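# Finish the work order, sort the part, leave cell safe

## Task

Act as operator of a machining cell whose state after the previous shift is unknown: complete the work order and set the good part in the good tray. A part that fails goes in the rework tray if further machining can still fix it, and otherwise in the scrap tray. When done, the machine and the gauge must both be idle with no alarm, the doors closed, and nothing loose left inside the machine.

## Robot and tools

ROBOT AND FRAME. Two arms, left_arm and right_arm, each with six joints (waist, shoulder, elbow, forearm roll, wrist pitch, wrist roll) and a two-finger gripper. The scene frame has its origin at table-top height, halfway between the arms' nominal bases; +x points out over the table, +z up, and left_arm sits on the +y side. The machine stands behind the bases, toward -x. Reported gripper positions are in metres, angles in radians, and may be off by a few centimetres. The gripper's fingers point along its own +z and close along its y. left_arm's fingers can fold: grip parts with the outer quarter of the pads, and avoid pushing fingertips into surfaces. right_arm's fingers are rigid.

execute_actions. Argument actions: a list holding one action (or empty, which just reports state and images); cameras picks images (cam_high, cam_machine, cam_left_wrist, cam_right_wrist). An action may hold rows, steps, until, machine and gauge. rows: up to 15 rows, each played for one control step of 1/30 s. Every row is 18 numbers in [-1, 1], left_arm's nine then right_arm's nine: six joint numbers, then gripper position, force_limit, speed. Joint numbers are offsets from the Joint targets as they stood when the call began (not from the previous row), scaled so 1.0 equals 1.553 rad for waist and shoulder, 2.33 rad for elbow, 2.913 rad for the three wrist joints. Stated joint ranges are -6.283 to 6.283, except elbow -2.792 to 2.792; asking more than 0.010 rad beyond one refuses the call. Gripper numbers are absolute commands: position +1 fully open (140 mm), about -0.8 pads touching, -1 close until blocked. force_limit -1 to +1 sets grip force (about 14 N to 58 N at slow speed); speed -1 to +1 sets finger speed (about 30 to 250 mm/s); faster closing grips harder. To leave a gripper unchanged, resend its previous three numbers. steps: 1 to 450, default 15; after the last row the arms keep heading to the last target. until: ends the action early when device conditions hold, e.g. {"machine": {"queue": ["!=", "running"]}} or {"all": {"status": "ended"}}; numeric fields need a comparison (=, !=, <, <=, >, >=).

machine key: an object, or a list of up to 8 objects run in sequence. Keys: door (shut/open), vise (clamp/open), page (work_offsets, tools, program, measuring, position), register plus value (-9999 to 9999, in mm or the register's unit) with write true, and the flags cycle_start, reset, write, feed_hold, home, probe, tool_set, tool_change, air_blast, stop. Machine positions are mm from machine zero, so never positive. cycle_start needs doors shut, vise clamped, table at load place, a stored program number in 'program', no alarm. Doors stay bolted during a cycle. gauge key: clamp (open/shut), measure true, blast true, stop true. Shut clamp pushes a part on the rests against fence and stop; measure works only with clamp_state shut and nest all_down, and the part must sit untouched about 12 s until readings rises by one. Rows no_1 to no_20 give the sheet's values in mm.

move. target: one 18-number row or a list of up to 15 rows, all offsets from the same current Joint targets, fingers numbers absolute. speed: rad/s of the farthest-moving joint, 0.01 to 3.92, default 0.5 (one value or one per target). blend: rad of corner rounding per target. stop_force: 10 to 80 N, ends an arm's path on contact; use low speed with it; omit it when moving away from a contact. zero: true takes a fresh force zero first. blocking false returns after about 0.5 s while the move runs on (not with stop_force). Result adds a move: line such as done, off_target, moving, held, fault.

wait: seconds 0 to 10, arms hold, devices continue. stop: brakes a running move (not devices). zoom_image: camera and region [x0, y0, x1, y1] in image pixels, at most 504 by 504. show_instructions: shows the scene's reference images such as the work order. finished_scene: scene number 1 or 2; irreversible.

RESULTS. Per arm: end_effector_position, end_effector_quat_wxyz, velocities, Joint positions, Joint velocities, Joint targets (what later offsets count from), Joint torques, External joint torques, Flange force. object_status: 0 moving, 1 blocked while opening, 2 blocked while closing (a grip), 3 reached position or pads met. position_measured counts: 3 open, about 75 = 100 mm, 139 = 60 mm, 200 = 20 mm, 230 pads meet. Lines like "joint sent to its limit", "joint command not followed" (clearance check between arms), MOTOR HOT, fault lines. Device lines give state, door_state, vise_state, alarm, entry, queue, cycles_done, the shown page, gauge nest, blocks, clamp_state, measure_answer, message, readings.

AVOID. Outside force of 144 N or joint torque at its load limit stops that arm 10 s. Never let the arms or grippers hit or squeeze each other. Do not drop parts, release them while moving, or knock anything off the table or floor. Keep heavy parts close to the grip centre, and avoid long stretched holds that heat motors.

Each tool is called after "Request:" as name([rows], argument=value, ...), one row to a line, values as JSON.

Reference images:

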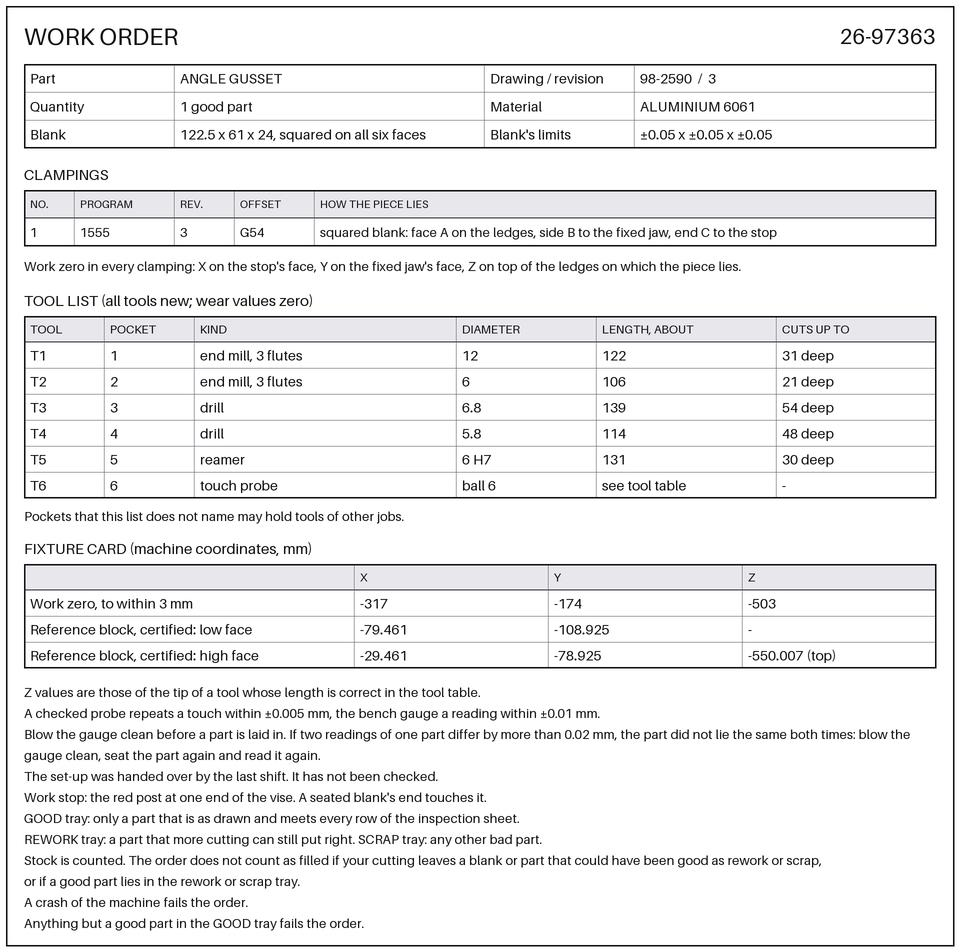

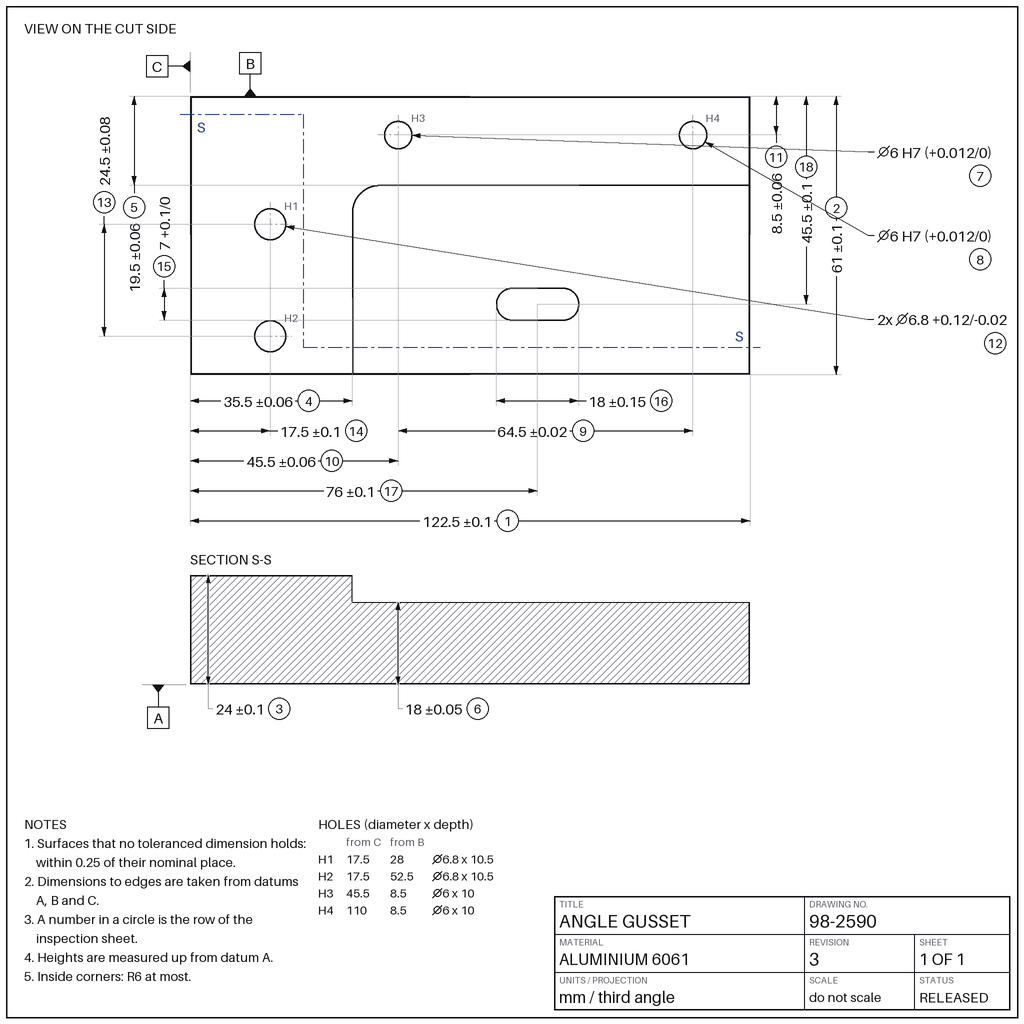

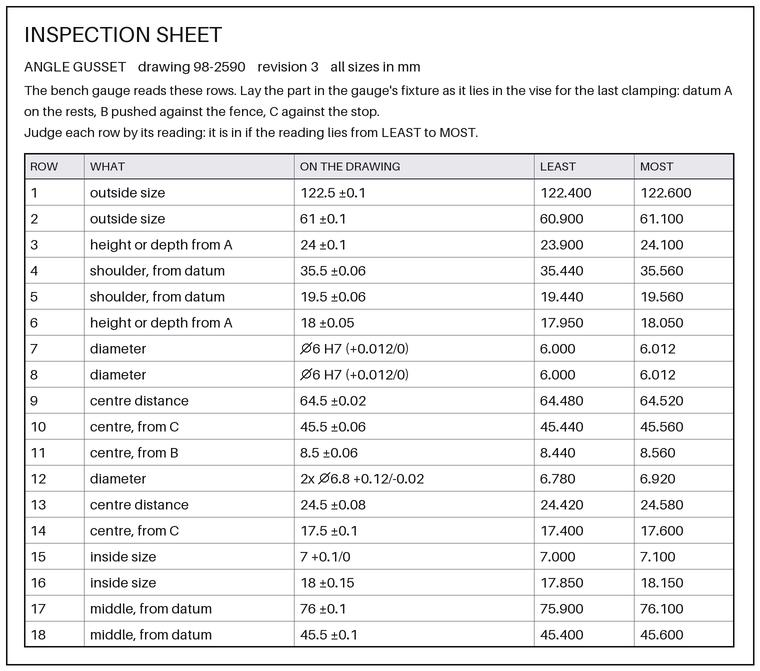

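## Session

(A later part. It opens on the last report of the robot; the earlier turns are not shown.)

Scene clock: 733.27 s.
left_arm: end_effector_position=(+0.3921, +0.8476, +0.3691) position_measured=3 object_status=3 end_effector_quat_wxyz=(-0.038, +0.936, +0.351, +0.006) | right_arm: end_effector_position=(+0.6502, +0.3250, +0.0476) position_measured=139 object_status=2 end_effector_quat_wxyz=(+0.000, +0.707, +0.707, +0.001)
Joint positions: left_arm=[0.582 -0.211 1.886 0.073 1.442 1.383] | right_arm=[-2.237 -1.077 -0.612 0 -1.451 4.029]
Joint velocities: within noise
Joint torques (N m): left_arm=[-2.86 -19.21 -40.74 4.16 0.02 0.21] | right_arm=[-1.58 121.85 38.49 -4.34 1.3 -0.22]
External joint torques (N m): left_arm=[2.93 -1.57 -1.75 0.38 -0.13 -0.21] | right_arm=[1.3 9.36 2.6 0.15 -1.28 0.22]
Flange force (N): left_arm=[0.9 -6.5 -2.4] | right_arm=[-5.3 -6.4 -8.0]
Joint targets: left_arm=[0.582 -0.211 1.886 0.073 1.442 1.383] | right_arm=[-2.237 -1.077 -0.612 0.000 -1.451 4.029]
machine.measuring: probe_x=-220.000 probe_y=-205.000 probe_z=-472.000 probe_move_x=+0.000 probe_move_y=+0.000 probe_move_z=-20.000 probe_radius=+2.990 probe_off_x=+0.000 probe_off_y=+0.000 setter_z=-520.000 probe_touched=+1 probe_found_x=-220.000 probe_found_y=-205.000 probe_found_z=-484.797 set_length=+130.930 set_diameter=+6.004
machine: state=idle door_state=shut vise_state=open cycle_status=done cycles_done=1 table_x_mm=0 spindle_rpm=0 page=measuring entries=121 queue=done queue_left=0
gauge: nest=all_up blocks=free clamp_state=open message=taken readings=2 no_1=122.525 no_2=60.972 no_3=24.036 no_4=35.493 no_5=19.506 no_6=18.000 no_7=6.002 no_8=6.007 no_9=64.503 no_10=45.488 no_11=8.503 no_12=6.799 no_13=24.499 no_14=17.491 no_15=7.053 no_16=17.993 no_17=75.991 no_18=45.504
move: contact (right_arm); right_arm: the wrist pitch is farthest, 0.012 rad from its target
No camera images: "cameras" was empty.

Request:
execute_actions([
  {"rows": [[0,0,0,0,0,0,1,1,1, 0,0,0,0,0,0,0.02,-0.02,-1]], "steps": 45},
], cameras=["cam_right_wrist"])

Request:
move([
  [0,0,0,0,0,0,1,1,1, 0,0.0065,0.07,0,-0.06,0,0.02,-0.02,-1],
  [0,0,0,0,0,0,1,1,1, -0.2782,0.6587,-0.4961,0,0.045,0,0.02,-0.02,-1],
], speed=[0.06,0.5], blend=[0.02,0], cameras=["cam_high","cam_machine"])

Request:
zoom_image(camera="cam_high", region=[450, 210, 580, 330])

Scene clock: 735.60 s.
left_arm: end_effector_position=(+0.3921, +0.8476, +0.3691) position_measured=3 object_status=3 end_effector_quat_wxyz=(-0.038, +0.936, +0.351, +0.006) | right_arm: end_effector_position=(+0.6502, +0.3250, +0.0475) position_measured=127 object_status=3 end_effector_quat_wxyz=(+0.000, +0.707, +0.707, +0.000)
Joint positions: left_arm=[0.582 -0.211 1.886 0.073 1.442 1.383] | right_arm=[-2.237 -1.077 -0.612 0 -1.451 4.029]
Joint velocities: within noise
Joint torques (N m): left_arm=[-2.92 -19.11 -40.75 4.13 0.07 0.22] | right_arm=[-1.79 137.09 45.18 -4.48 0.12 -0.27]
External joint torques (N m): left_arm=[2.91 -1.42 -1.87 0.42 -0.19 -0.22] | right_arm=[1.47 -5.36 -3.87 0.26 -0.09 0.27]
Flange force (N): left_arm=[1.3 -6.4 -2.5] | right_arm=[-3.7 -5.3 6.1]
Joint targets: left_arm=[0.582 -0.211 1.886 0.073 1.442 1.383] | right_arm=[-2.237 -1.077 -0.612 0.000 -1.451 4.029]
machine.measuring: probe_x=-220.000 probe_y=-205.000 probe_z=-472.000 probe_move_x=+0.000 probe_move_y=+0.000 probe_move_z=-20.000 probe_radius=+2.990 probe_off_x=+0.000 probe_off_y=+0.000 setter_z=-520.000 probe_touched=+1 probe_found_x=-220.000 probe_found_y=-205.000 probe_found_z=-484.797 set_length=+130.930 set_diameter=+6.004
machine: state=idle door_state=shut vise_state=open cycle_status=done cycles_done=1 table_x_mm=0 spindle_rpm=0 page=measuring entries=121 queue=done queue_left=0
gauge: nest=all_up blocks=free clamp_state=open message=taken readings=2 no_1=122.525 no_2=60.972 no_3=24.036 no_4=35.493 no_5=19.506 no_6=18.000 no_7=6.002 no_8=6.007 no_9=64.503 no_10=45.488 no_11=8.503 no_12=6.799 no_13=24.499 no_14=17.491 no_15=7.053 no_16=17.993 no_17=75.991 no_18=45.504
camera_calibration:
cam_right_wrist: T_world_to_cam=[[0.999708, 0.0209169, 0.0121312, -0.654369], [0.0153114, -0.935902, 0.351928, 0.27998], [0.0187149, -0.351639, -0.935949, 0.290499], [0, 0, 0, 1]] pos_world=[0.644455, 0.377872, 0.181298]
Images, in order (width x height): cam_right_wrist 896x504.

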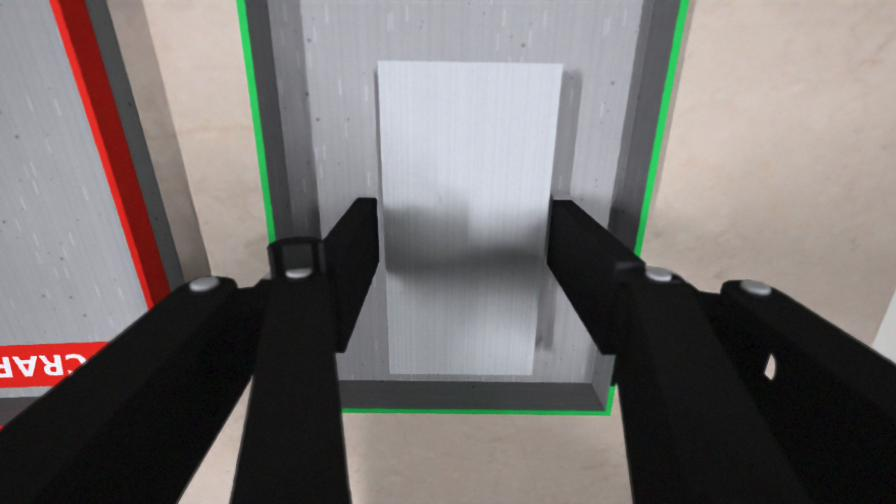

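Scene clock: 741.60 s.
left_arm: end_effector_position=(+0.3921, +0.8476, +0.3691) position_measured=3 object_status=3 end_effector_quat_wxyz=(-0.038, +0.936, +0.351, +0.006) | right_arm: end_effector_position=(+0.4591, -0.2856, +0.3000) position_measured=127 object_status=3 end_effector_quat_wxyz=(+0.000, +0.842, +0.539, +0.000)
Joint positions: left_arm=[0.582 -0.211 1.886 0.073 1.442 1.383] | right_arm=[-2.669 -0.054 -1.768 0 -1.32 4.029]
Joint velocities: within noise
Joint torques (N m): left_arm=[-2.73 -18.94 -40.81 4.16 0.07 0.18] | right_arm=[0.11 48.33 44.4 -4.42 0.17 -0.23]
External joint torques (N m): left_arm=[2.75 -1.65 -1.67 0.37 -0.19 -0.18] | right_arm=[-0.17 -2.77 -4.17 0.31 -0.14 0.23]
Flange force (N): left_arm=[0.6 -6.1 -2.3] | right_arm=[-1.9 -1.9 6.8]
Joint targets: left_arm=[0.582 -0.211 1.886 0.073 1.442 1.383] | right_arm=[-2.669 -0.054 -1.768 0.000 -1.320 4.029]
machine.measuring: probe_x=-220.000 probe_y=-205.000 probe_z=-472.000 probe_move_x=+0.000 probe_move_y=+0.000 probe_move_z=-20.000 probe_radius=+2.990 probe_off_x=+0.000 probe_off_y=+0.000 setter_z=-520.000 probe_touched=+1 probe_found_x=-220.000 probe_found_y=-205.000 probe_found_z=-484.797 set_length=+130.930 set_diameter=+6.004
machine: state=idle door_state=shut vise_state=open cycle_status=done cycles_done=1 table_x_mm=0 spindle_rpm=0 page=measuring entries=121 queue=done queue_left=0
gauge: nest=all_up blocks=free clamp_state=open message=taken readings=2 no_1=122.525 no_2=60.972 no_3=24.036 no_4=35.493 no_5=19.506 no_6=18.000 no_7=6.002 no_8=6.007 no_9=64.503 no_10=45.488 no_11=8.503 no_12=6.799 no_13=24.499 no_14=17.491 no_15=7.053 no_16=17.993 no_17=75.991 no_18=45.504
move: done
Images, in order (width x height): cam_high 896x504, cam_machine 896x504.

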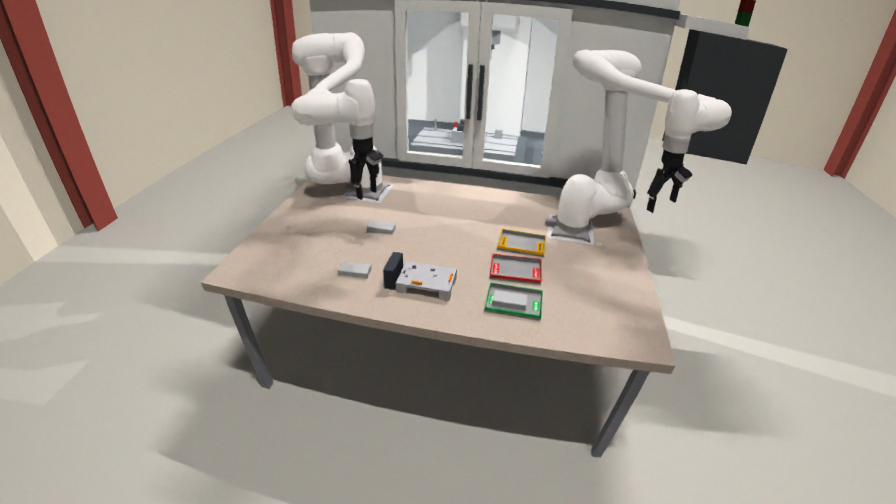

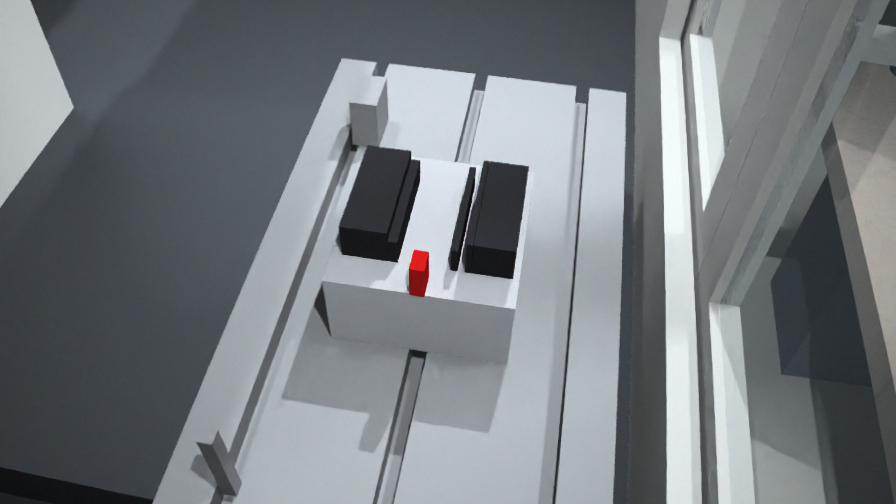

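Scaled by 3.877 from the camera's 896x504 image, which has a finer 1280x720 frame.

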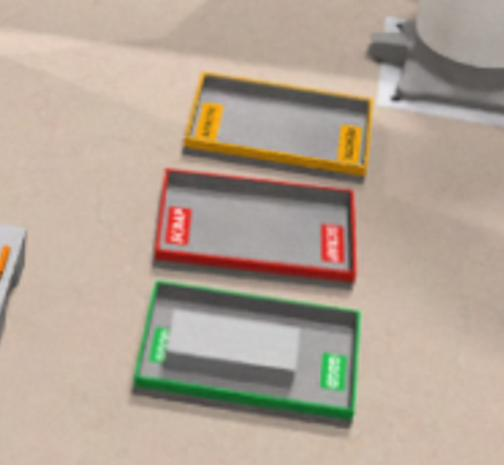

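Request:
finished_scene(scene=1)

The scene is finished: the task was done.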